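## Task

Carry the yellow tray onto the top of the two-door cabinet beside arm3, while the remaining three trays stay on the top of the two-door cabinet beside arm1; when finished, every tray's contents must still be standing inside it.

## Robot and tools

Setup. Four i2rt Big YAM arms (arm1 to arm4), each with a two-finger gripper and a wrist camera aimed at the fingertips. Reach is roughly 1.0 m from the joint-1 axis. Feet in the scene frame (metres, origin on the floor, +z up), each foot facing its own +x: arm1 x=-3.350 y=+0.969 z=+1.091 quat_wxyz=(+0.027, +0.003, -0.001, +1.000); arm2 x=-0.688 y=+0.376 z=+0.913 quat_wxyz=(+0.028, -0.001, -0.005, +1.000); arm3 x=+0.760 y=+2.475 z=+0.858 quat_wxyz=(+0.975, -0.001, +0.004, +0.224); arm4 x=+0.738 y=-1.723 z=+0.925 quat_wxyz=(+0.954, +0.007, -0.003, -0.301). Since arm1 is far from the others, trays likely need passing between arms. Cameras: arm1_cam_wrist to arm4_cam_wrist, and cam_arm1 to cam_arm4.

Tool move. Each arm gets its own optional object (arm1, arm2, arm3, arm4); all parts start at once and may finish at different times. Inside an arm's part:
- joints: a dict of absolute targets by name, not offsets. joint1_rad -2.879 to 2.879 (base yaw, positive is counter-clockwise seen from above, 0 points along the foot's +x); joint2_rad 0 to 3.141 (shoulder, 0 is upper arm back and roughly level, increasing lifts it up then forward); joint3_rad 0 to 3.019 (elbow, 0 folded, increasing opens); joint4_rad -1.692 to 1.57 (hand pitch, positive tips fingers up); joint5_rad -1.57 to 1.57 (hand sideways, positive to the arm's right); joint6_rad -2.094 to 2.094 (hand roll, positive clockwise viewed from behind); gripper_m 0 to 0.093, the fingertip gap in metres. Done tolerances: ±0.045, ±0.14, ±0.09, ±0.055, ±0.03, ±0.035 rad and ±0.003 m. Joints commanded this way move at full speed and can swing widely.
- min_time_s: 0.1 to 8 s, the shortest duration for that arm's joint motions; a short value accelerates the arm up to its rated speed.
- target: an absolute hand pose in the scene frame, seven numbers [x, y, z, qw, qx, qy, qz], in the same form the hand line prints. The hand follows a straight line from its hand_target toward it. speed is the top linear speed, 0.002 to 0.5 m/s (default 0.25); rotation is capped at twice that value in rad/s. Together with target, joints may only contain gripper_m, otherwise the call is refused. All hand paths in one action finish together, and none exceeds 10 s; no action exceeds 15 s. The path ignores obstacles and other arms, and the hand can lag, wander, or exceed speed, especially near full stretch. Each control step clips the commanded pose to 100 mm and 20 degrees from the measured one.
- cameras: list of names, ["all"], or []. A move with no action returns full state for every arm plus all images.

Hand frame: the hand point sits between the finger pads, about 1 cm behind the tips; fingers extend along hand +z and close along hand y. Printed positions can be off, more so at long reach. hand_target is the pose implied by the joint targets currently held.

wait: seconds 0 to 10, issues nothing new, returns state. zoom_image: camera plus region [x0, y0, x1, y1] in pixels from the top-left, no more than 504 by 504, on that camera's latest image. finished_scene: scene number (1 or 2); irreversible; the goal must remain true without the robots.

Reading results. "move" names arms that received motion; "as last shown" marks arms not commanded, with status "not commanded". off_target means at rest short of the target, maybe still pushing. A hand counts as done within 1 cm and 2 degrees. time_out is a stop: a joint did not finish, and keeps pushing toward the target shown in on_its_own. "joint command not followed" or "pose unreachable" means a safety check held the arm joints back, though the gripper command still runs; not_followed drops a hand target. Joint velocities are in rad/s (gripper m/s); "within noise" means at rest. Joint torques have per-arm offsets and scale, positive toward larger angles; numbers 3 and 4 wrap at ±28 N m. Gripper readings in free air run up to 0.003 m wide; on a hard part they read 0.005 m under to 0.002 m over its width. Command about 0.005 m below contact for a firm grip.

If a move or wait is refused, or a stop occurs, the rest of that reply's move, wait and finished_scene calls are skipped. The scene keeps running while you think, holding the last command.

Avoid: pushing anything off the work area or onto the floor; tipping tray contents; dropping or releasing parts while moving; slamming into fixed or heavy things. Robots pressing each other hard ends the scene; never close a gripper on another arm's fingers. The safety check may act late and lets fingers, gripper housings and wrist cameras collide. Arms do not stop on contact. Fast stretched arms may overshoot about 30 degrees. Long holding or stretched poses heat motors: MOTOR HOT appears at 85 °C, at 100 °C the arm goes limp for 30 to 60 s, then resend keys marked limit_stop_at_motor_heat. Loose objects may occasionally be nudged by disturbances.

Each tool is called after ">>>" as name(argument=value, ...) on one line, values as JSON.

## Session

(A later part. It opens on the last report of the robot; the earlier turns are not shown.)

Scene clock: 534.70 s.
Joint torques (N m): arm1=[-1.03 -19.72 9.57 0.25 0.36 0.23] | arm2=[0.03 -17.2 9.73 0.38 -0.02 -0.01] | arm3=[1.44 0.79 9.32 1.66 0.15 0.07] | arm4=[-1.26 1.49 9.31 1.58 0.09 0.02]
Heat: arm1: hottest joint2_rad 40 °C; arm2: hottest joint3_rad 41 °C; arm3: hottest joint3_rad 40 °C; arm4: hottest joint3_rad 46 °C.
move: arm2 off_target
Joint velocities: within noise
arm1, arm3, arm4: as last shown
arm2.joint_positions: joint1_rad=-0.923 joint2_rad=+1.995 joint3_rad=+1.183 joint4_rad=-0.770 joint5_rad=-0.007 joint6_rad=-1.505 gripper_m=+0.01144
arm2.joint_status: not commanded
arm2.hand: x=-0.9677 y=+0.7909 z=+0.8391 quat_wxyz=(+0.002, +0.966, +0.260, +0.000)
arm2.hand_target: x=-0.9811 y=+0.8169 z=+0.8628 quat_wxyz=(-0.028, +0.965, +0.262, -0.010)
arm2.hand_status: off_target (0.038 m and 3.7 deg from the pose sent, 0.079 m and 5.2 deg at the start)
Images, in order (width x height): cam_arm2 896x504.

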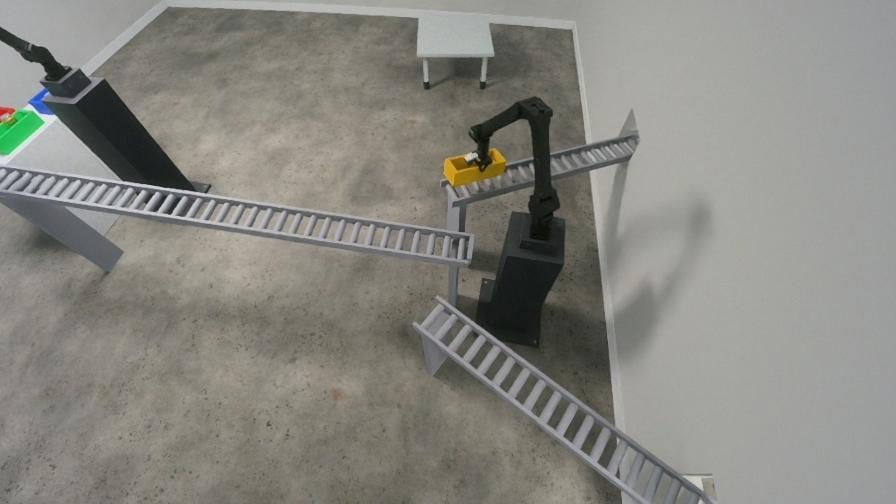

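>>> move(arm2={"target":[-0.983,0.819,0.80,-0.028,0.965,0.262,-0.010],"speed":0.12}, cameras=["cam_arm2"])

>>> zoom_image(camera="cam_arm2", region=[420, 120, 560, 220])

Scene clock: 548.47 s.
Joint torques (N m): arm1=[-0.97 -19.72 9.48 0.35 0.39 0.23] | arm2=[0.32 -18.08 8.28 0.79 -0.02 -0.04] | arm3=[1.38 0.97 9.33 1.66 0.15 0.07] | arm4=[-1.38 1.61 9.25 1.62 0.09 0.01]
Heat: arm1: hottest joint2_rad 40 °C; arm2: hottest joint3_rad 41 °C; arm3: hottest joint3_rad 41 °C; arm4: hottest joint3_rad 46 °C.
move: arm2 off_target
Joint velocities: within noise
arm1, arm3, arm4: as last shown
arm2.joint_positions: joint1_rad=-0.923 joint2_rad=+2.122 joint3_rad=+1.183 joint4_rad=-0.664 joint5_rad=-0.007 joint6_rad=-1.505 gripper_m=+0.01144
arm2.joint_status: not commanded
arm2.hand: x=-0.9654 y=+0.7881 z=+0.7782 quat_wxyz=(+0.012, +0.965, +0.260, +0.004)
arm2.hand_target: x=-0.9821 y=+0.8180 z=+0.8014 quat_wxyz=(-0.028, +0.965, +0.262, -0.010)
arm2.hand_status: off_target (0.042 m and 4.9 deg from the pose sent, 0.051 m and 3.7 deg at the start)
Images, in order (width x height): cam_arm2 896x504.

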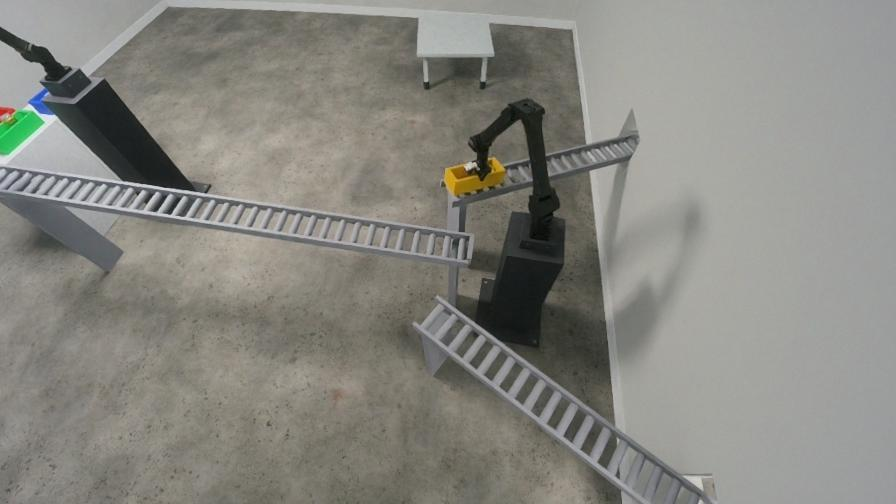

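Scaled by 3.600 from the camera's image (finer frame: 1280x720).

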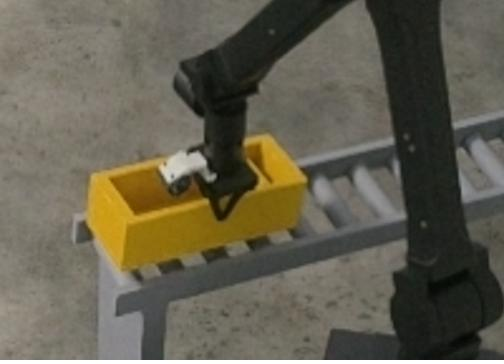

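>>> move(arm2={"target":[-0.991,0.836,0.805,-0.038,0.965,0.262,-0.013],"speed":0.12}, cameras=["cam_arm2"])

>>> zoom_image(camera="cam_arm2", region=[420, 120, 560, 220])

Scene clock: 561.03 s.
Joint torques (N m): arm1=[-1.08 -19.72 9.46 0.24 0.36 0.23] | arm2=[-0.03 -19.25 9.21 0.28 0.11 -0.1] | arm3=[1.44 0.85 9.32 1.68 0.16 0.07] | arm4=[-1.14 1.61 9.24 1.55 0.08 0.01]
Heat: arm1: hottest joint2_rad 40 °C; arm2: hottest joint3_rad 40 °C; arm3: hottest joint3_rad 41 °C; arm4: hottest joint3_rad 47 °C.
move: arm2 off_target
Joint velocities: within noise
arm1: as last shown
arm2.joint_positions: joint1_rad=-0.924 joint2_rad=+2.130 joint3_rad=+1.223 joint4_rad=-0.664 joint5_rad=-0.007 joint6_rad=-1.505 gripper_m=+0.01144
arm2.joint_status: not commanded
arm2.hand: x=-0.9764 y=+0.8046 z=+0.7833 quat_wxyz=(-0.003, +0.966, +0.260, -0.002)
arm2.hand_target: x=-0.9901 y=+0.8348 z=+0.8061 quat_wxyz=(-0.038, +0.964, +0.262, -0.013)
arm2.hand_status: off_target (0.041 m and 4.2 deg from the pose sent, 0.061 m and 6.1 deg at the start)
arm3.joint_positions: joint1_rad=-0.424 joint2_rad=+0.641 joint3_rad=+1.397 joint4_rad=-1.400 joint5_rad=+0.227 joint6_rad=+0.733 gripper_m=+0.09396
arm3.joint_status: not commanded
arm3.hand: x=+0.9971 y=+2.4438 z=+1.3841 quat_wxyz=(-0.448, -0.354, -0.818, -0.068)
arm3.hand_target: x=+0.9952 y=+2.4438 z=+1.3974 quat_wxyz=(-0.460, -0.353, -0.811, -0.074)
arm3.hand_status: not commanded
arm4.joint_positions: joint1_rad=-0.674 joint2_rad=+0.598 joint3_rad=+1.422 joint4_rad=-1.373 joint5_rad=+0.009 joint6_rad=+0.589 gripper_m=+0.09396
arm4.joint_status: not commanded
arm4.hand: x=+0.7921 y=-1.9387 z=+1.4740 quat_wxyz=(-0.457, -0.708, -0.513, +0.164)
arm4.hand_target: x=+0.7912 y=-1.9359 z=+1.4845 quat_wxyz=(-0.467, -0.703, -0.510, +0.168)
arm4.hand_status: not commanded
Images, in order (width x height): cam_arm2 896x504.

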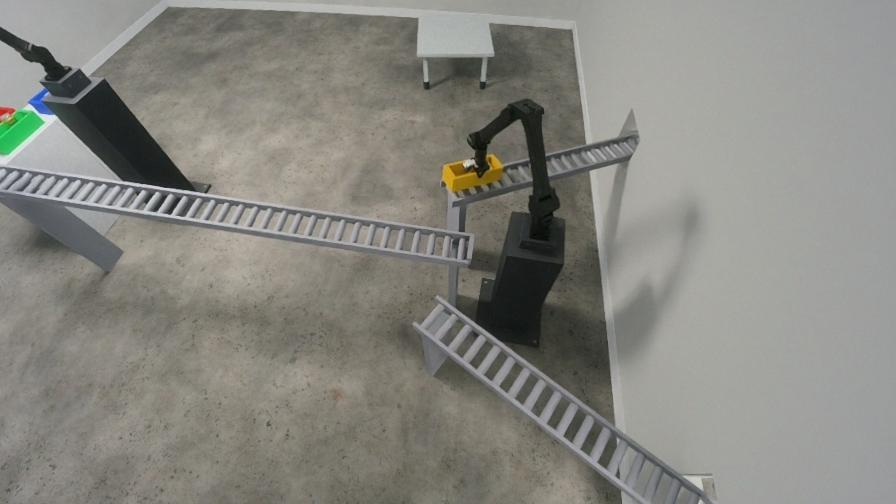

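Scaled by 3.600 from the camera's image (finer frame: 1280x720).

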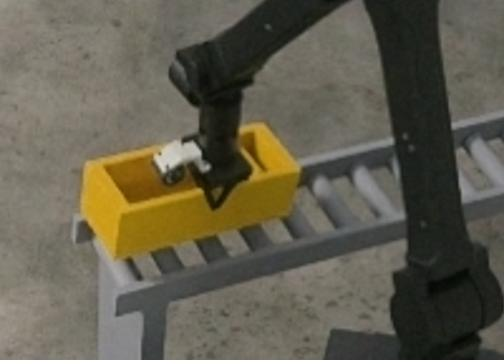

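>>> move(arm2={"target":[-0.987,0.828,0.775,-0.033,0.965,0.262,-0.012],"speed":0.12}, cameras=["cam_arm2"])

>>> zoom_image(camera="cam_arm2", region=[420, 120, 560, 220])

Scene clock: 573.63 s.
Joint torques (N m): arm1=[-0.91 -19.66 9.51 0.29 0.36 0.24] | arm2=[-0.38 -17.49 7.31 0.84 -0.12 -0.04] | arm3=[1.32 0.97 9.31 1.65 0.15 0.07] | arm4=[-0.97 1.67 9.26 1.57 0.1 0.02]
Heat: arm1: hottest joint2_rad 40 °C; arm2: hottest joint3_rad 40 °C; arm3: hottest joint3_rad 41 °C; arm4: hottest joint3_rad 47 °C.
move: arm2 off_target
Joint velocities: within noise
arm1, arm3, arm4: as last shown
arm2.joint_positions: joint1_rad=-0.924 joint2_rad=+2.158 joint3_rad=+1.223 joint4_rad=-0.618 joint5_rad=-0.004 joint6_rad=-1.506 gripper_m=+0.01144
arm2.joint_status: not commanded
arm2.hand: x=-0.9781 y=+0.8083 z=+0.7698 quat_wxyz=(-0.012, +0.965, +0.260, -0.003)
arm2.hand_target: x=-0.9866 y=+0.8276 z=+0.7757 quat_wxyz=(-0.033, +0.964, +0.262, -0.012)
arm2.hand_status: off_target (0.022 m and 2.6 deg from the pose sent, 0.027 m and 3.7 deg at the start)
Images, in order (width x height): cam_arm2 896x504.

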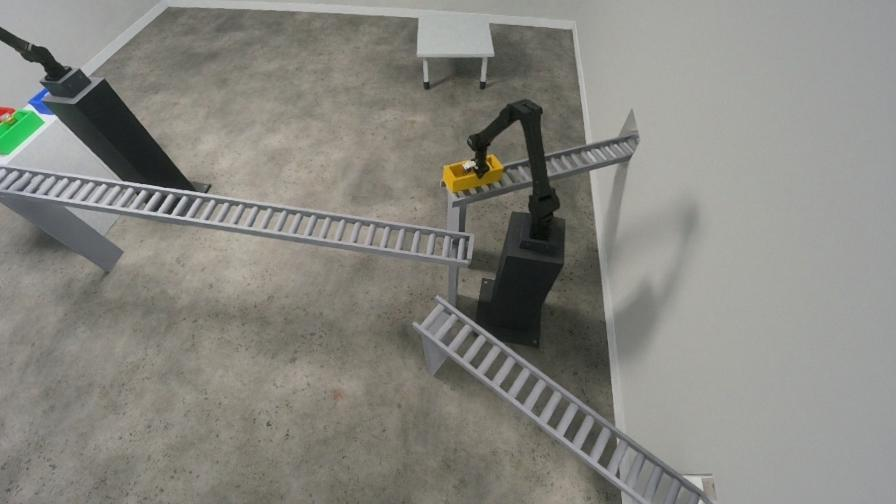

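Scaled by 3.600 from the camera's image (finer frame: 1280x720).

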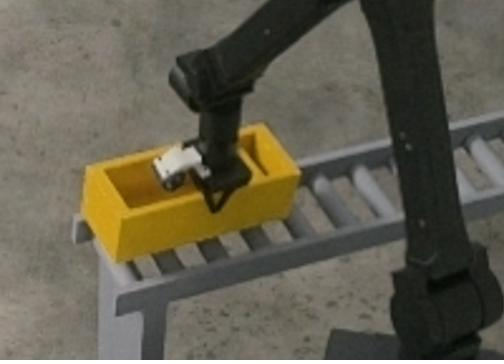

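>>> move(arm2={"target":[-0.981,0.818,0.797,-0.03,0.965,0.262,-0.011],"speed":0.12})

>>> move(arm2={"target":[-0.981,0.818,0.772,-0.028,0.965,0.262,-0.011],"speed":0.1}, cameras=["cam_arm2"])

>>> zoom_image(camera="cam_arm2", region=[420, 120, 560, 220])

Scene clock: 588.20 s.
Joint torques (N m): arm1=[-1.14 -19.55 9.46 0.38 0.37 0.25] | arm2=[0.15 -22.01 5.24 -0.25 -0.09 0] | arm3=[1.38 0.91 9.31 1.63 0.16 0.06] | arm4=[-0.91 1.67 9.29 1.48 0.08 0.01]
Heat: arm1: hottest joint2_rad 40 °C; arm2: hottest joint3_rad 40 °C; arm3: hottest joint3_rad 41 °C; arm4: hottest joint3_rad 47 °C.
move: arm2 off_target
Joint velocities: within noise
arm1, arm3, arm4: as last shown
arm2.joint_positions: joint1_rad=-0.924 joint2_rad=+2.153 joint3_rad=+1.216 joint4_rad=-0.618 joint5_rad=-0.004 joint6_rad=-1.507 gripper_m=+0.01144
arm2.joint_status: not commanded
arm2.hand: x=-0.9764 y=+0.8060 z=+0.7705 quat_wxyz=(-0.011, +0.965, +0.261, -0.002)
arm2.hand_target: x=-0.9809 y=+0.8178 z=+0.7963 quat_wxyz=(-0.030, +0.965, +0.262, -0.011)
arm2.hand_status: off_target (0.029 m and 2.4 deg from the pose sent, 0.029 m and 2.3 deg at the start)
pictures: none

Scene clock: 589.17 s.
Joint torques (N m): arm1=[-0.91 -19.6 9.48 0.28 0.38 0.22] | arm2=[-0.67 -17.55 5.87 0.72 -0.23 -0.05] | arm3=[1.38 0.79 9.33 1.66 0.16 0.07] | arm4=[-1.44 1.73 9.22 1.54 0.09 0.02]
Heat: arm1: hottest joint2_rad 40 °C; arm2: hottest joint3_rad 40 °C; arm3: hottest joint3_rad 41 °C; arm4: hottest joint3_rad 47 °C.
move: arm2 off_target
Joint velocities: within noise
arm1, arm3, arm4: as last shown
arm2.joint_positions: joint1_rad=-0.924 joint2_rad=+2.155 joint3_rad=+1.215 joint4_rad=-0.607 joint5_rad=-0.004 joint6_rad=-1.507 gripper_m=+0.01144
arm2.joint_status: not commanded
arm2.hand: x=-0.9776 y=+0.8077 z=+0.7696 quat_wxyz=(-0.015, +0.965, +0.261, -0.004)
arm2.hand_target: x=-0.9809 y=+0.8179 z=+0.7722 quat_wxyz=(-0.028, +0.965, +0.262, -0.011)
arm2.hand_status: off_target (0.011 m and 1.7 deg from the pose sent, 0.013 m and 2.2 deg at the start)
Images, in order (width x height): cam_arm2 896x504.

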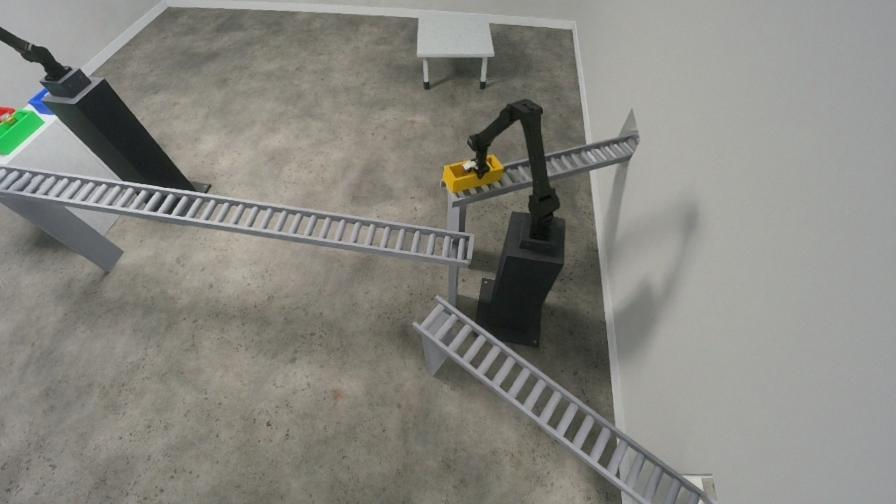

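Scaled by 3.600 from the camera's image (finer frame: 1280x720).

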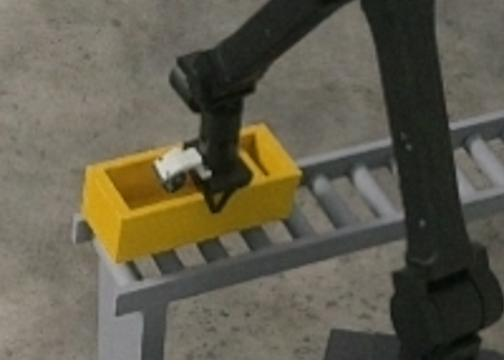

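>>> move(arm2={"target":[-0.983,0.818,0.835,-0.030,0.965,0.262,-0.011],"speed":0.15})

>>> move(arm2={"target":[-0.983,0.820,0.795,-0.033,0.965,0.262,-0.012],"speed":0.12}, cameras=["cam_arm2"])

>>> zoom_image(camera="cam_arm2", region=[420, 120, 560, 220])

Scene clock: 604.70 s.
Joint torques (N m): arm1=[-1.26 -19.43 9.46 0.29 0.36 0.22] | arm2=[0.79 -22.48 7.08 -0.23 0.07 -0.03] | arm3=[1.38 0.85 9.33 1.65 0.15 0.07] | arm4=[-0.91 1.49 9.28 1.51 0.09 0.01]
Heat: arm1: hottest joint2_rad 40 °C; arm2: hottest joint3_rad 40 °C; arm3: hottest joint3_rad 41 °C; arm4: hottest joint3_rad 47 °C.
move: arm2 off_target
Joint velocities: within noise
arm1.joint_positions: joint1_rad=+1.651 joint2_rad=+2.009 joint3_rad=+1.307 joint4_rad=-0.869 joint5_rad=-0.005 joint6_rad=+1.613 gripper_m=+0.02991
arm1.joint_status: not commanded
arm1.hand: x=-3.3353 y=+0.4338 z=+1.0401 quat_wxyz=(-0.002, +1.000, -0.008, -0.001)
arm1.hand_target: x=-3.3400 y=+0.4205 z=+1.0501 quat_wxyz=(+0.010, +1.000, -0.016, -0.001)
arm1.hand_status: not commanded
arm2.joint_positions: joint1_rad=-0.924 joint2_rad=+2.088 joint3_rad=+1.205 joint4_rad=-0.703 joint5_rad=-0.010 joint6_rad=-1.508 gripper_m=+0.01144
arm2.joint_status: not commanded
arm2.hand: x=-0.9718 y=+0.7970 z=+0.7999 quat_wxyz=(+0.005, +0.965, +0.261, +0.000)
arm2.hand_target: x=-0.9825 y=+0.8172 z=+0.8346 quat_wxyz=(-0.030, +0.965, +0.262, -0.011)
arm2.hand_status: off_target (0.042 m and 4.2 deg from the pose sent, 0.066 m and 1.9 deg at the start)
arm3, arm4: as last shown
pictures: none

Scene clock: 606.00 s.
Joint torques (N m): arm1=[-0.85 -19.66 9.51 0.24 0.37 0.23] | arm2=[-0.44 -18.32 6.76 0.62 0.15 -0.04] | arm3=[1.32 0.79 9.31 1.66 0.15 0.06] | arm4=[-1.38 1.61 9.29 1.61 0.07 0.03]
Heat: arm1: hottest joint2_rad 40 °C; arm2: hottest joint3_rad 39 °C; arm3: hottest joint3_rad 41 °C; arm4: hottest joint3_rad 47 °C.
move: arm2 off_target
Joint velocities: within noise
arm1, arm3, arm4: as last shown
arm2.joint_positions: joint1_rad=-0.924 joint2_rad=+2.134 joint3_rad=+1.205 joint4_rad=-0.642 joint5_rad=-0.010 joint6_rad=-1.508 gripper_m=+0.01144
arm2.joint_status: not commanded
arm2.hand: x=-0.9737 y=+0.8001 z=+0.7775 quat_wxyz=(-0.003, +0.965, +0.261, -0.003)
arm2.hand_target: x=-0.9827 y=+0.8196 z=+0.7954 quat_wxyz=(-0.033, +0.964, +0.262, -0.012)
arm2.hand_status: off_target (0.028 m and 3.6 deg from the pose sent, 0.026 m and 4.5 deg at the start)
Images, in order (width x height): cam_arm2 896x504.

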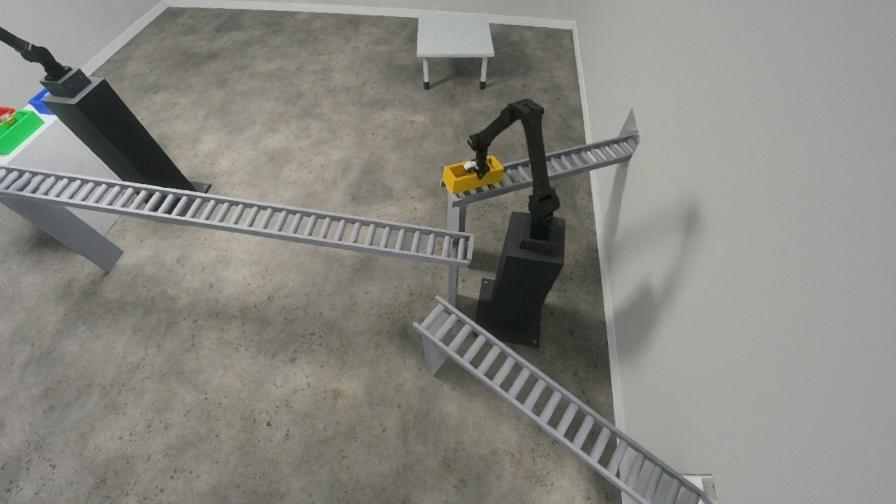

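Scaled by 3.600 from the camera's image (finer frame: 1280x720).

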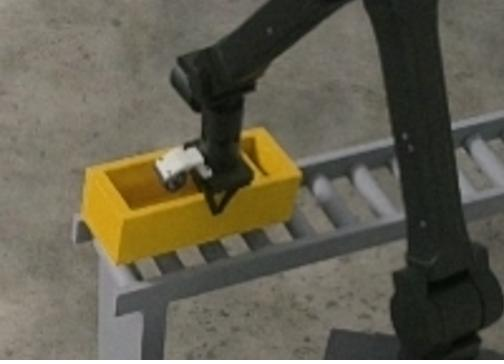

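>>> move(arm2={"target":[-0.979,0.810,0.768,-0.027,0.965,0.262,-0.010],"speed":0.1}, cameras=["cam_arm2"])

>>> zoom_image(camera="cam_arm2", region=[420, 120, 560, 220])

Scene clock: 615.80 s.
Joint torques (N m): arm1=[-1.03 -19.55 9.51 0.29 0.37 0.23] | arm2=[0.67 -16.91 5.59 0.91 -0.09 -0.02] | arm3=[1.38 0.85 9.31 1.66 0.15 0.07] | arm4=[-1.44 1.73 9.2 1.57 0.09 0.03]
Heat: arm1: hottest joint2_rad 40 °C; arm2: hottest joint3_rad 39 °C; arm3: hottest joint3_rad 41 °C; arm4: hottest joint3_rad 47 °C.
move: arm2 done
Joint velocities: within noise
arm1, arm3, arm4: as last shown
arm2.joint_positions: joint1_rad=-0.924 joint2_rad=+2.148 joint3_rad=+1.195 joint4_rad=-0.588 joint5_rad=-0.006 joint6_rad=-1.508 gripper_m=+0.01144
arm2.joint_status: not commanded
arm2.hand: x=-0.9753 y=+0.8037 z=+0.7685 quat_wxyz=(-0.018, +0.965, +0.261, -0.006)
arm2.hand_target: x=-0.9789 y=+0.8098 z=+0.7680 quat_wxyz=(-0.027, +0.965, +0.262, -0.010)
arm2.hand_status: done (0.007 m and 1.2 deg from the pose sent, 0.015 m and 2.9 deg at the start)
Images, in order (width x height): cam_arm2 896x504.

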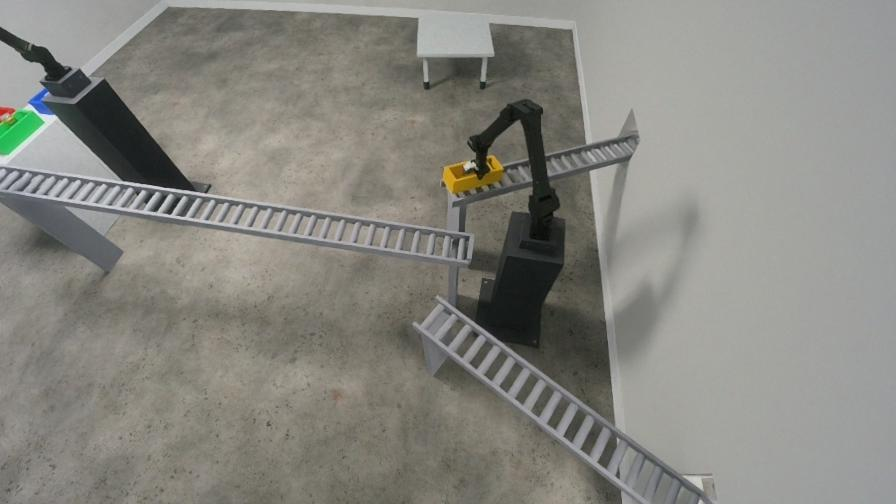

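Scaled by 3.600 from the camera's image (finer frame: 1280x720).

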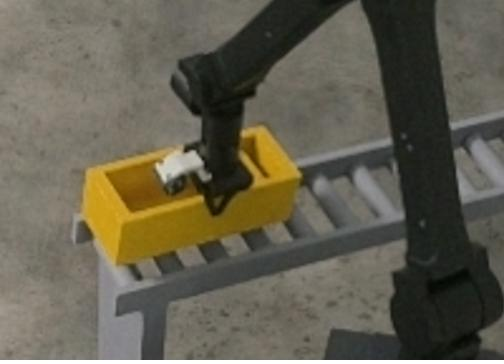

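>>> move(arm2={"target":[-0.974,0.800,0.835,-0.030,0.965,0.262,-0.011],"speed":0.15})

>>> move(arm2={"target":[-0.976,0.806,0.79,-0.033,0.965,0.262,-0.012],"speed":0.12}, cameras=["cam_arm2"])

>>> zoom_image(camera="cam_arm2", region=[420, 120, 560, 220])

Scene clock: 635.43 s.
Joint torques (N m): arm1=[-0.85 -19.6 9.47 0.21 0.37 0.23] | arm2=[1.26 -20.95 6.9 -0.23 0.07 0] | arm3=[1.44 0.85 9.31 1.68 0.15 0.06] | arm4=[-1.32 1.79 9.22 1.5 0.1 0]
Heat: arm1: hottest joint2_rad 40 °C; arm2: hottest joint3_rad 38 °C; arm3: hottest joint3_rad 41 °C; arm4: hottest joint3_rad 47 °C.
move: arm2 off_target
Joint velocities: within noise
arm1, arm3, arm4: as last shown
arm2.joint_positions: joint1_rad=-0.924 joint2_rad=+2.048 joint3_rad=+1.139 joint4_rad=-0.673 joint5_rad=-0.009 joint6_rad=-1.508 gripper_m=+0.01144
arm2.joint_status: not commanded
arm2.hand: x=-0.9611 y=+0.7813 z=+0.8029 quat_wxyz=(+0.003, +0.965, +0.261, +0.000)
arm2.hand_target: x=-0.9735 y=+0.7993 z=+0.8346 quat_wxyz=(-0.030, +0.965, +0.262, -0.011)
arm2.hand_status: off_target (0.039 m and 4.0 deg from the pose sent, 0.067 m and 1.5 deg at the start)
pictures: none

Scene clock: 636.70 s.
Joint torques (N m): arm1=[-0.85 -19.66 9.55 0.28 0.38 0.23] | arm2=[-0.15 -19.84 7.01 0.79 0.08 0.03] | arm3=[1.49 0.91 9.33 1.65 0.15 0.07] | arm4=[-1.14 1.73 9.28 1.5 0.08 0.01]
Heat: arm1: hottest joint2_rad 40 °C; arm2: hottest joint3_rad 38 °C; arm3: hottest joint3_rad 41 °C; arm4: hottest joint3_rad 47 °C.
move: arm2 off_target
Joint velocities: within noise
arm1: as last shown
arm2.joint_positions: joint1_rad=-0.924 joint2_rad=+2.119 joint3_rad=+1.139 joint4_rad=-0.604 joint5_rad=-0.009 joint6_rad=-1.508 gripper_m=+0.01144
arm2.joint_status: not commanded
arm2.hand: x=-0.9605 y=+0.7807 z=+0.7699 quat_wxyz=(+0.003, +0.965, +0.261, +0.000)
arm2.hand_target: x=-0.9755 y=+0.8053 z=+0.7909 quat_wxyz=(-0.033, +0.964, +0.262, -0.012)
arm2.hand_status: off_target (0.036 m and 4.4 deg from the pose sent, 0.032 m and 4.3 deg at the start)
arm3.joint_positions: joint1_rad=-0.424 joint2_rad=+0.641 joint3_rad=+1.397 joint4_rad=-1.400 joint5_rad=+0.227 joint6_rad=+0.733 gripper_m=+0.09396
arm3.joint_status: not commanded
arm3.hand: x=+0.9971 y=+2.4438 z=+1.3841 quat_wxyz=(-0.448, -0.354, -0.818, -0.068)
arm3.hand_target: x=+0.9952 y=+2.4438 z=+1.3974 quat_wxyz=(-0.460, -0.353, -0.811, -0.074)
arm3.hand_status: not commanded
arm4.joint_positions: joint1_rad=-0.674 joint2_rad=+0.598 joint3_rad=+1.422 joint4_rad=-1.373 joint5_rad=+0.009 joint6_rad=+0.589 gripper_m=+0.09396
arm4.joint_status: not commanded
arm4.hand: x=+0.7921 y=-1.9387 z=+1.4740 quat_wxyz=(-0.457, -0.708, -0.513, +0.164)
arm4.hand_target: x=+0.7912 y=-1.9359 z=+1.4845 quat_wxyz=(-0.467, -0.703, -0.510, +0.168)
arm4.hand_status: not commanded
Images, in order (width x height): cam_arm2 896x504.

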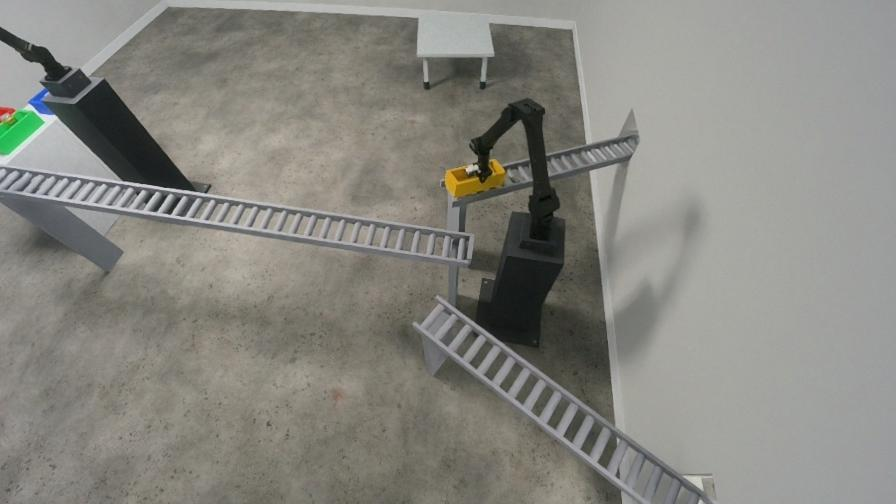

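Scaled by 3.600 from the camera's image (finer frame: 1280x720).

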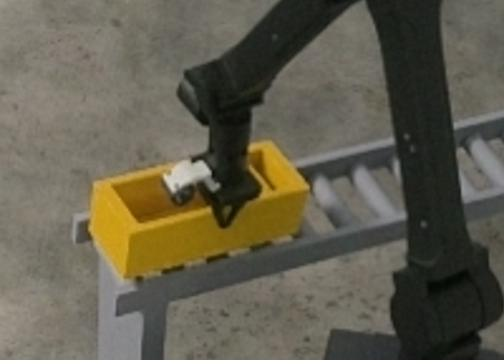

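>>> move(arm2={"target":[-0.981,0.818,0.798,-0.033,0.965,0.262,-0.012],"speed":0.12})

>>> move(arm2={"target":[-0.980,0.815,0.777,-0.031,0.965,0.262,-0.012],"speed":0.1}, cameras=["cam_arm2"])

>>> zoom_image(camera="cam_arm2", region=[420, 120, 560, 220])

Scene clock: 647.30 s.
Joint torques (N m): arm1=[-1.03 -19.6 9.5 0.25 0.36 0.21] | arm2=[0.09 -18.78 8.66 0.01 0.06 0.02] | arm3=[1.32 0.85 9.31 1.65 0.15 0.06] | arm4=[-1.14 1.73 9.22 1.55 0.09 0.01]
Heat: arm1: hottest joint2_rad 40 °C; arm2: hottest joint3_rad 38 °C; arm3: hottest joint3_rad 41 °C; arm4: hottest joint3_rad 47 °C.
move: arm2 off_target
Joint velocities: within noise
arm1, arm3, arm4: as last shown
arm2.joint_positions: joint1_rad=-0.924 joint2_rad=+2.119 joint3_rad=+1.164 joint4_rad=-0.617 joint5_rad=-0.009 joint6_rad=-1.508 gripper_m=+0.01144
arm2.joint_status: not commanded
arm2.hand: x=-0.9664 y=+0.7895 z=+0.7754 quat_wxyz=(-0.002, +0.965, +0.261, -0.002)
arm2.hand_target: x=-0.9803 y=+0.8171 z=+0.7989 quat_wxyz=(-0.033, +0.964, +0.262, -0.012)
arm2.hand_status: off_target (0.039 m and 3.7 deg from the pose sent, 0.051 m and 4.4 deg at the start)
pictures: none

Scene clock: 648.50 s.
Joint torques (N m): arm1=[-0.85 -19.6 9.54 0.28 0.36 0.22] | arm2=[-0.38 -18.14 7.75 0.76 0.14 -0.03] | arm3=[1.32 0.85 9.29 1.65 0.15 0.07] | arm4=[-0.85 1.49 9.26 1.42 0.09 0.01]
Heat: arm1: hottest joint2_rad 40 °C; arm2: hottest joint3_rad 38 °C; arm3: hottest joint3_rad 41 °C; arm4: hottest joint3_rad 47 °C.
move: arm2 off_target
Joint velocities: within noise
arm1, arm3, arm4: as last shown
arm2.joint_positions: joint1_rad=-0.924 joint2_rad=+2.155 joint3_rad=+1.164 joint4_rad=-0.601 joint5_rad=-0.009 joint6_rad=-1.508 gripper_m=+0.01144
arm2.joint_status: not commanded
arm2.hand: x=-0.9630 y=+0.7846 z=+0.7580 quat_wxyz=(+0.007, +0.965, +0.261, +0.001)
arm2.hand_target: x=-0.9792 y=+0.8140 z=+0.7784 quat_wxyz=(-0.031, +0.965, +0.262, -0.012)
arm2.hand_status: off_target (0.040 m and 4.6 deg from the pose sent, 0.029 m and 3.5 deg at the start)
Images, in order (width x height): cam_arm2 896x504.

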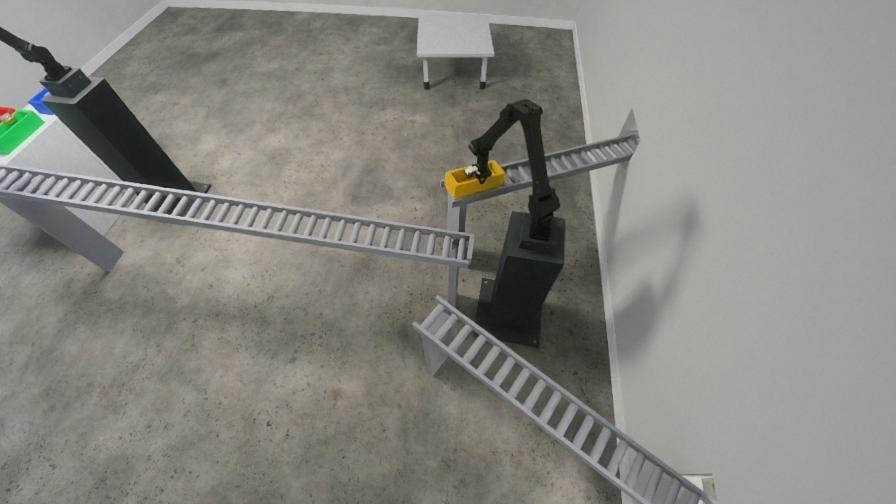

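Scaled by 3.600 from the camera's image (finer frame: 1280x720).

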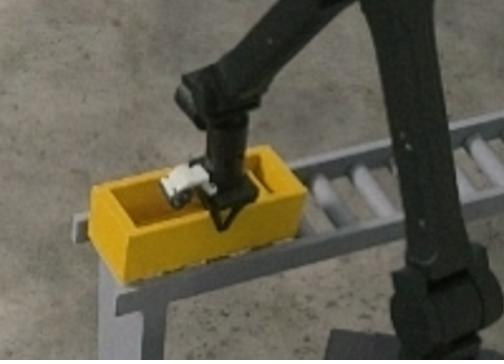

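>>> move(arm2={"target":[-0.982,0.818,0.762,-0.031,0.965,0.262,-0.012],"speed":0.1})

>>> move(arm2={"target":[-0.980,0.814,0.747,-0.029,0.965,0.262,-0.011],"speed":0.1}, cameras=["cam_arm2"])

>>> zoom_image(camera="cam_arm2", region=[420, 120, 560, 220])

Scene clock: 666.43 s.
Joint torques (N m): arm1=[-1.2 -19.55 9.43 0.24 0.37 0.24] | arm2=[0.44 -17.55 8.06 0.8 0.06 -0.02] | arm3=[1.32 0.73 9.32 1.65 0.14 0.06] | arm4=[-1.26 1.73 9.21 1.47 0.1 0.01]
Heat: arm1: hottest joint2_rad 40 °C; arm2: hottest joint3_rad 39 °C; arm3: hottest joint3_rad 41 °C; arm4: hottest joint3_rad 47 °C.
move: arm2 off_target
Joint velocities: within noise
arm1, arm3, arm4: as last shown
arm2.joint_positions: joint1_rad=-0.926 joint2_rad=+2.176 joint3_rad=+1.177 joint4_rad=-0.579 joint5_rad=-0.008 joint6_rad=-1.508 gripper_m=+0.01144
arm2.joint_status: not commanded
arm2.hand: x=-0.9659 y=+0.7909 z=+0.7508 quat_wxyz=(+0.000, +0.966, +0.260, -0.001)
arm2.hand_target: x=-0.9814 y=+0.8171 z=+0.7633 quat_wxyz=(-0.031, +0.965, +0.262, -0.012)
arm2.hand_status: off_target (0.033 m and 3.8 deg from the pose sent, 0.039 m and 4.6 deg at the start)
pictures: none

Scene clock: 667.40 s.
Joint torques (N m): arm1=[-0.79 -19.49 9.52 0.28 0.37 0.24] | arm2=[0.44 -15.03 7.45 1.14 -0.16 -0.11] | arm3=[1.38 0.85 9.33 1.65 0.15 0.07] | arm4=[-0.79 1.55 9.18 1.54 0.08 0.02]
Heat: arm1: hottest joint2_rad 40 °C; arm2: hottest joint3_rad 39 °C; arm3: hottest joint3_rad 41 °C; arm4: hottest joint3_rad 47 °C.
move: arm2 off_target
Joint velocities: within noise
arm1.joint_positions: joint1_rad=+1.651 joint2_rad=+2.009 joint3_rad=+1.307 joint4_rad=-0.869 joint5_rad=-0.005 joint6_rad=+1.613 gripper_m=+0.02991
arm1.joint_status: not commanded
arm1.hand: x=-3.3353 y=+0.4338 z=+1.0401 quat_wxyz=(-0.002, +1.000, -0.008, -0.001)
arm1.hand_target: x=-3.3400 y=+0.4205 z=+1.0501 quat_wxyz=(+0.010, +1.000, -0.016, -0.001)
arm1.hand_status: not commanded
arm2.joint_positions: joint1_rad=-0.926 joint2_rad=+2.186 joint3_rad=+1.177 joint4_rad=-0.555 joint5_rad=-0.003 joint6_rad=-1.500 gripper_m=+0.01144
arm2.joint_status: not commanded
arm2.hand: x=-0.9669 y=+0.7939 z=+0.7460 quat_wxyz=(-0.007, +0.966, +0.257, -0.001)
arm2.hand_target: x=-0.9796 y=+0.8133 z=+0.7478 quat_wxyz=(-0.029, +0.965, +0.262, -0.011)
arm2.hand_status: off_target (0.024 m and 2.8 deg from the pose sent, 0.027 m and 3.6 deg at the start)
arm3, arm4: as last shown
Images, in order (width x height): cam_arm2 896x504.

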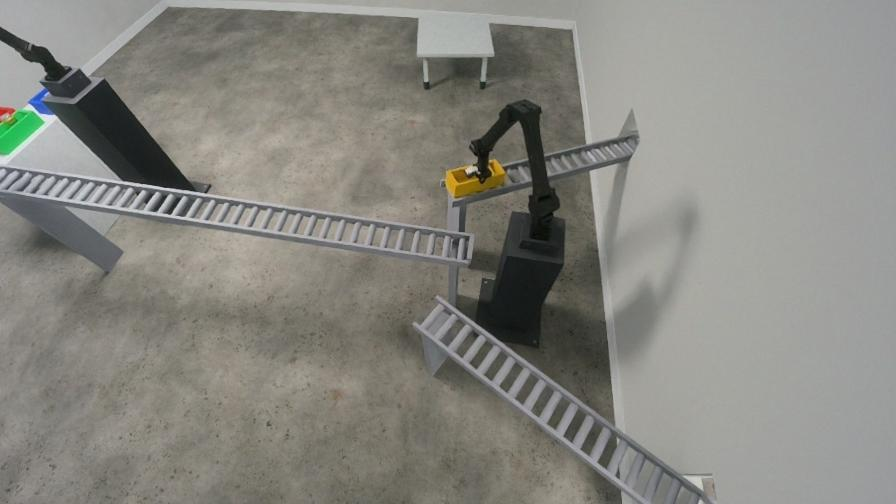

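Scaled by 3.600 from the camera's image (finer frame: 1280x720).

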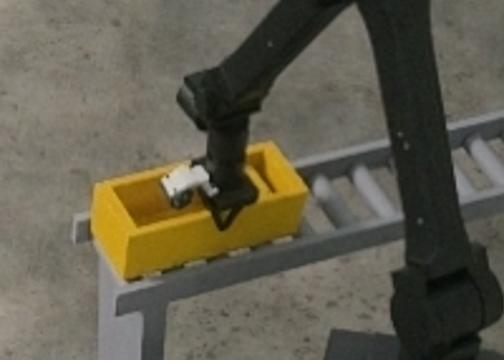

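>>> move(arm2={"target":[-0.980,0.814,0.738,-0.029,0.965,0.262,-0.011],"speed":0.05}, cameras=["cam_arm2"])

>>> zoom_image(camera="cam_arm2", region=[420, 120, 560, 220])

Scene clock: 707.73 s.
Joint torques (N m): arm1=[-1.08 -19.49 9.46 0.28 0.36 0.23] | arm2=[1.44 -16.09 7.76 1.33 -0.28 -0.14] | arm3=[1.38 0.85 9.32 1.63 0.15 0.07] | arm4=[-1.08 1.67 9.17 1.55 0.1 -0.01]
Heat: arm1: hottest joint2_rad 40 °C; arm2: hottest joint3_rad 38 °C; arm3: hottest joint3_rad 41 °C; arm4: hottest joint3_rad 47 °C.
move: arm2 off_target
Joint velocities: within noise
arm1, arm3, arm4: as last shown
arm2.joint_positions: joint1_rad=-0.926 joint2_rad=+2.193 joint3_rad=+1.177 joint4_rad=-0.543 joint5_rad=-0.002 joint6_rad=-1.491 gripper_m=+0.01144
arm2.joint_status: not commanded
arm2.hand: x=-0.9670 y=+0.7946 z=+0.7426 quat_wxyz=(-0.009, +0.968, +0.252, -0.001)
arm2.hand_target: x=-0.9795 y=+0.8133 z=+0.7390 quat_wxyz=(-0.029, +0.965, +0.262, -0.011)
arm2.hand_status: off_target (0.024 m and 2.8 deg from the pose sent, 0.025 m and 2.8 deg at the start)
Images, in order (width x height): cam_arm2 896x504.

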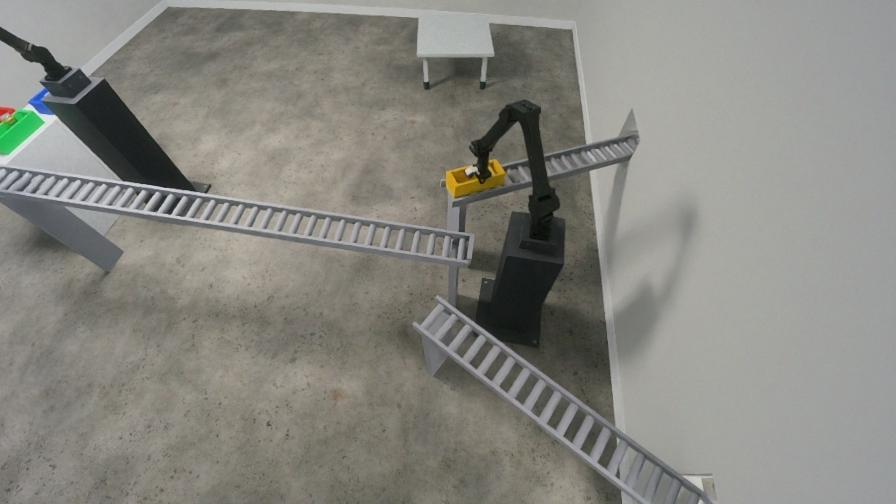

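Scaled by 3.600 from the camera's image (finer frame: 1280x720).

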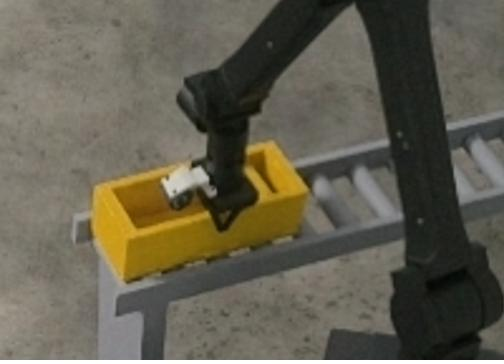

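>>> move(arm2={"target":[-0.980,0.814,0.726,-0.029,0.965,0.262,-0.011],"speed":0.05}, cameras=["cam_arm2"])

>>> zoom_image(camera="cam_arm2", region=[420, 120, 560, 220])

Scene clock: 715.70 s.
Joint torques (N m): arm1=[-0.91 -19.55 9.48 0.28 0.36 0.23] | arm2=[0.44 -12.92 7.92 1.81 -0.17 -0.29] | arm3=[1.32 0.91 9.32 1.63 0.16 0.07] | arm4=[-1.26 1.61 9.2 1.52 0.08 0.01]
Heat: arm1: hottest joint2_rad 40 °C; arm2: hottest joint3_rad 38 °C; arm3: hottest joint3_rad 41 °C; arm4: hottest joint3_rad 47 °C.
move: arm2 off_target
Joint velocities: within noise
arm1, arm3, arm4: as last shown
arm2.joint_positions: joint1_rad=-0.926 joint2_rad=+2.199 joint3_rad=+1.177 joint4_rad=-0.531 joint5_rad=-0.002 joint6_rad=-1.477 gripper_m=+0.01144
arm2.joint_status: not commanded
arm2.hand: x=-0.9677 y=+0.7957 z=+0.7401 quat_wxyz=(-0.012, +0.969, +0.246, -0.002)
arm2.hand_target: x=-0.9793 y=+0.8128 z=+0.7272 quat_wxyz=(-0.029, +0.965, +0.262, -0.010)
arm2.hand_status: off_target (0.026 m and 2.9 deg from the pose sent, 0.029 m and 2.8 deg at the start)
Images, in order (width x height): cam_arm2 896x504.

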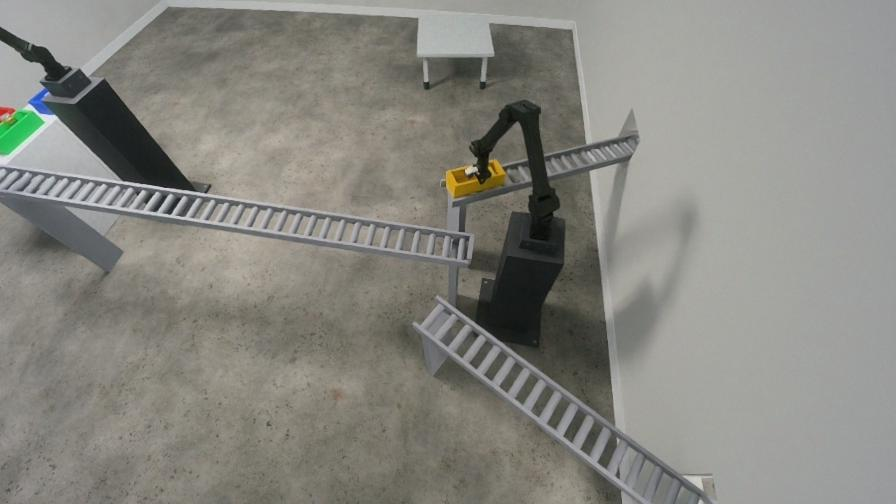

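Scaled by 3.600 from the camera's image (finer frame: 1280x720).

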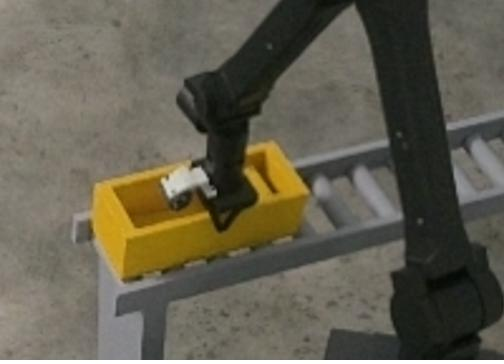

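Contact clear; release.

>>> move(arm2={"joints":{"gripper_m":0.032}})

>>> move(arm2={"target":[-0.968,0.797,0.95,0,0.966,0.26,0],"speed":0.2}, cameras=["cam_arm2","cam_arm3"])

Scene clock: 725.60 s.
Joint torques (N m): arm1=[-1.03 -19.78 9.5 0.25 0.36 0.22] | arm2=[1.32 -16.79 6.45 0.73 -0.12 -0.14] | arm3=[1.26 0.91 9.31 1.66 0.15 0.06] | arm4=[-1.08 1.49 9.26 1.63 0.1 0.02]
Heat: arm1: hottest joint2_rad 40 °C; arm2: hottest joint3_rad 38 °C; arm3: hottest joint3_rad 41 °C; arm4: hottest joint3_rad 47 °C.
move: arm2 done
Joint velocities: within noise
arm1, arm3, arm4: as last shown
arm2.joint_positions: joint1_rad=-0.926 joint2_rad=+2.237 joint3_rad=+1.195 joint4_rad=-0.505 joint5_rad=-0.004 joint6_rad=-1.497 gripper_m=+0.03188
arm2.joint_status: all done
arm2.hand: x=-0.9708 y=+0.7997 z=+0.7253 quat_wxyz=(-0.015, +0.967, +0.255, -0.004)
arm2.hand_target: x=-0.9793 y=+0.8129 z=+0.7272 quat_wxyz=(-0.029, +0.965, +0.262, -0.010)
arm2.hand_status: not commanded
pictures: none

Scene clock: 727.53 s.
Joint torques (N m): arm1=[-1.14 -19.55 9.52 0.24 0.38 0.22] | arm2=[0.21 -16.62 9.62 -0.14 -0.08 -0.1] | arm3=[1.49 0.91 9.33 1.65 0.15 0.07] | arm4=[-0.91 1.32 9.2 1.54 0.1 0.02]
Heat: arm1: hottest joint2_rad 40 °C; arm2: hottest joint3_rad 39 °C; arm3: hottest joint3_rad 41 °C; arm4: hottest joint3_rad 47 °C.
move: arm2 off_target
Joint velocities: within noise
arm1: as last shown
arm2.joint_positions: joint1_rad=-0.927 joint2_rad=+1.833 joint3_rad=+1.234 joint4_rad=-1.017 joint5_rad=-0.003 joint6_rad=-1.497 gripper_m=+0.03190
arm2.joint_status: not commanded
arm2.hand: x=-0.9604 y=+0.7835 z=+0.9324 quat_wxyz=(+0.017, +0.967, +0.254, +0.008)
arm2.hand_target: x=-0.9676 y=+0.7966 z=+0.9502 quat_wxyz=(+0.000, +0.966, +0.260, +0.000)
arm2.hand_status: off_target (0.023 m and 2.3 deg from the pose sent, 0.225 m and 1.9 deg at the start)
arm3.joint_positions: joint1_rad=-0.424 joint2_rad=+0.641 joint3_rad=+1.397 joint4_rad=-1.400 joint5_rad=+0.227 joint6_rad=+0.733 gripper_m=+0.09396
arm3.joint_status: not commanded
arm3.hand: x=+0.9971 y=+2.4438 z=+1.3841 quat_wxyz=(-0.448, -0.354, -0.818, -0.068)
arm3.hand_target: x=+0.9952 y=+2.4438 z=+1.3974 quat_wxyz=(-0.460, -0.353, -0.811, -0.074)
arm3.hand_status: not commanded
arm4.joint_positions: joint1_rad=-0.674 joint2_rad=+0.598 joint3_rad=+1.422 joint4_rad=-1.373 joint5_rad=+0.009 joint6_rad=+0.589 gripper_m=+0.09396
arm4.joint_status: not commanded
arm4.hand: x=+0.7921 y=-1.9387 z=+1.4740 quat_wxyz=(-0.457, -0.708, -0.513, +0.164)
arm4.hand_target: x=+0.7912 y=-1.9359 z=+1.4845 quat_wxyz=(-0.467, -0.703, -0.510, +0.168)
arm4.hand_status: not commanded
Images, in order (width x height): cam_arm2 896x504, cam_arm3 896x504.

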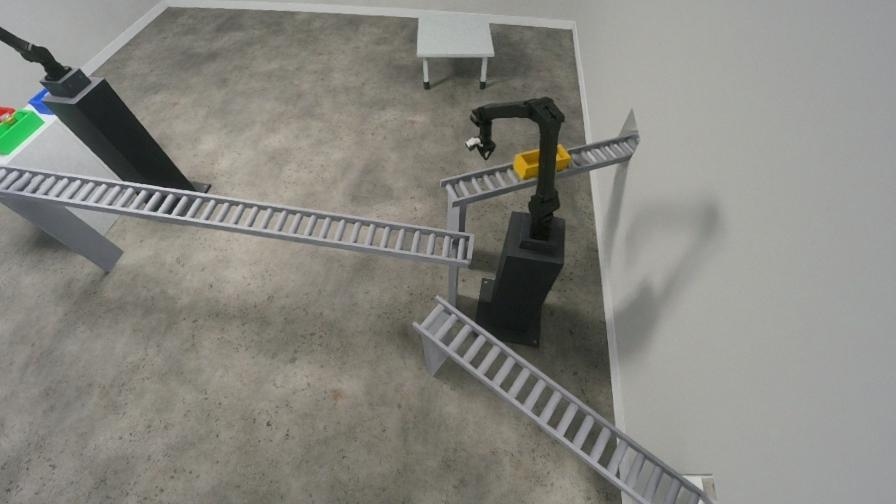

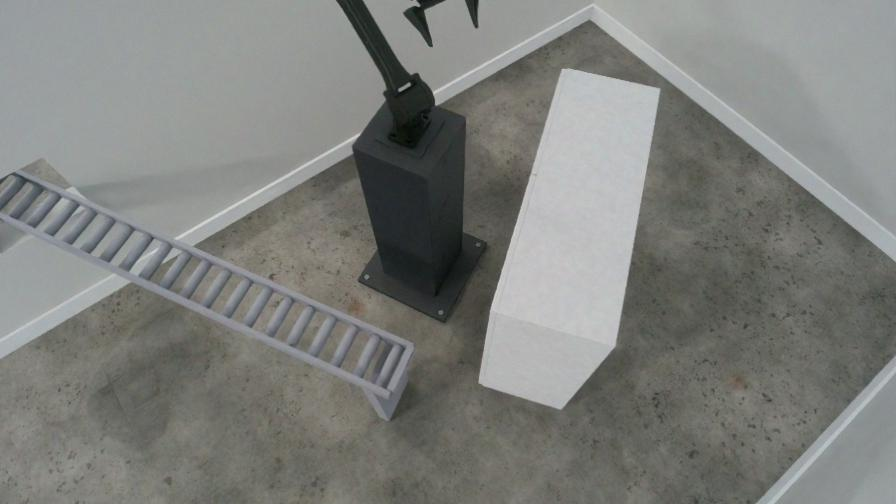

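>>> move(arm3={"joints":{"joint1_rad":-1.46,"joint2_rad":1.75,"joint3_rad":1.234,"joint4_rad":-1.05,"joint5_rad":0,"joint6_rad":1.6,"gripper_m":0.05},"min_time_s":3.5}, cameras=["cam_arm3","arm3_cam_wrist"])

Scene clock: 759.50 s.
Joint torques (N m): arm1=[-1.03 -19.43 9.48 0.29 0.37 0.24] | arm2=[0.5 -16.56 9.72 -0.32 -0.06 -0.08] | arm3=[1.08 -15.74 6.42 0.44 -0.07 0.29] | arm4=[-1.2 1.32 9.21 1.59 0.08 0.03]
Heat: arm1: hottest joint2_rad 40 °C; arm2: hottest joint3_rad 39 °C; arm3: hottest joint3_rad 41 °C; arm4: hottest joint3_rad 48 °C.
move: arm3 done
Joint velocities: within noise
arm1, arm2, arm4: as last shown
arm3.joint_positions: joint1_rad=-1.458 joint2_rad=+1.754 joint3_rad=+1.237 joint4_rad=-1.061 joint5_rad=+0.004 joint6_rad=+1.584 gripper_m=+0.05007
arm3.joint_status: all done
arm3.hand: x=+1.0213 y=+2.0627 z=+0.9119 quat_wxyz=(+0.002, -0.962, -0.272, +0.007)
arm3.hand_target: x=+1.0218 y=+2.0611 z=+0.9125 quat_wxyz=(-0.003, -0.965, -0.264, +0.003)
arm3.hand_status: not commanded
pictures: arm3_cam_wrist, cam_arm3
Images, in order (width x height): arm3_cam_wrist 672x504, cam_arm3 896x504.

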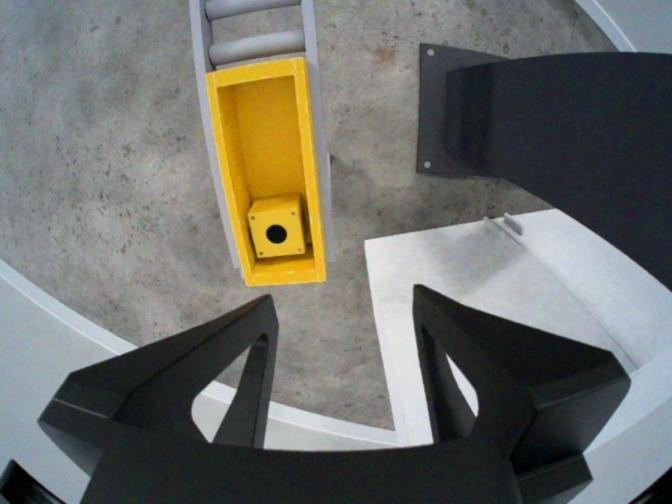

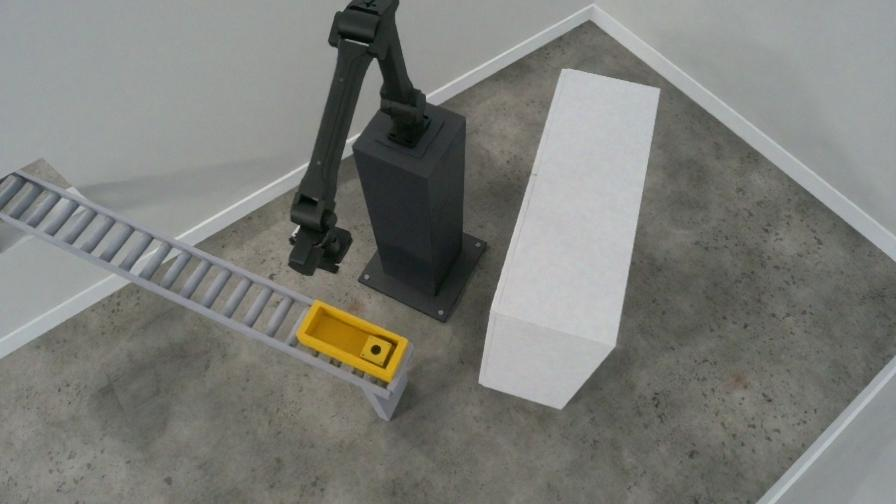

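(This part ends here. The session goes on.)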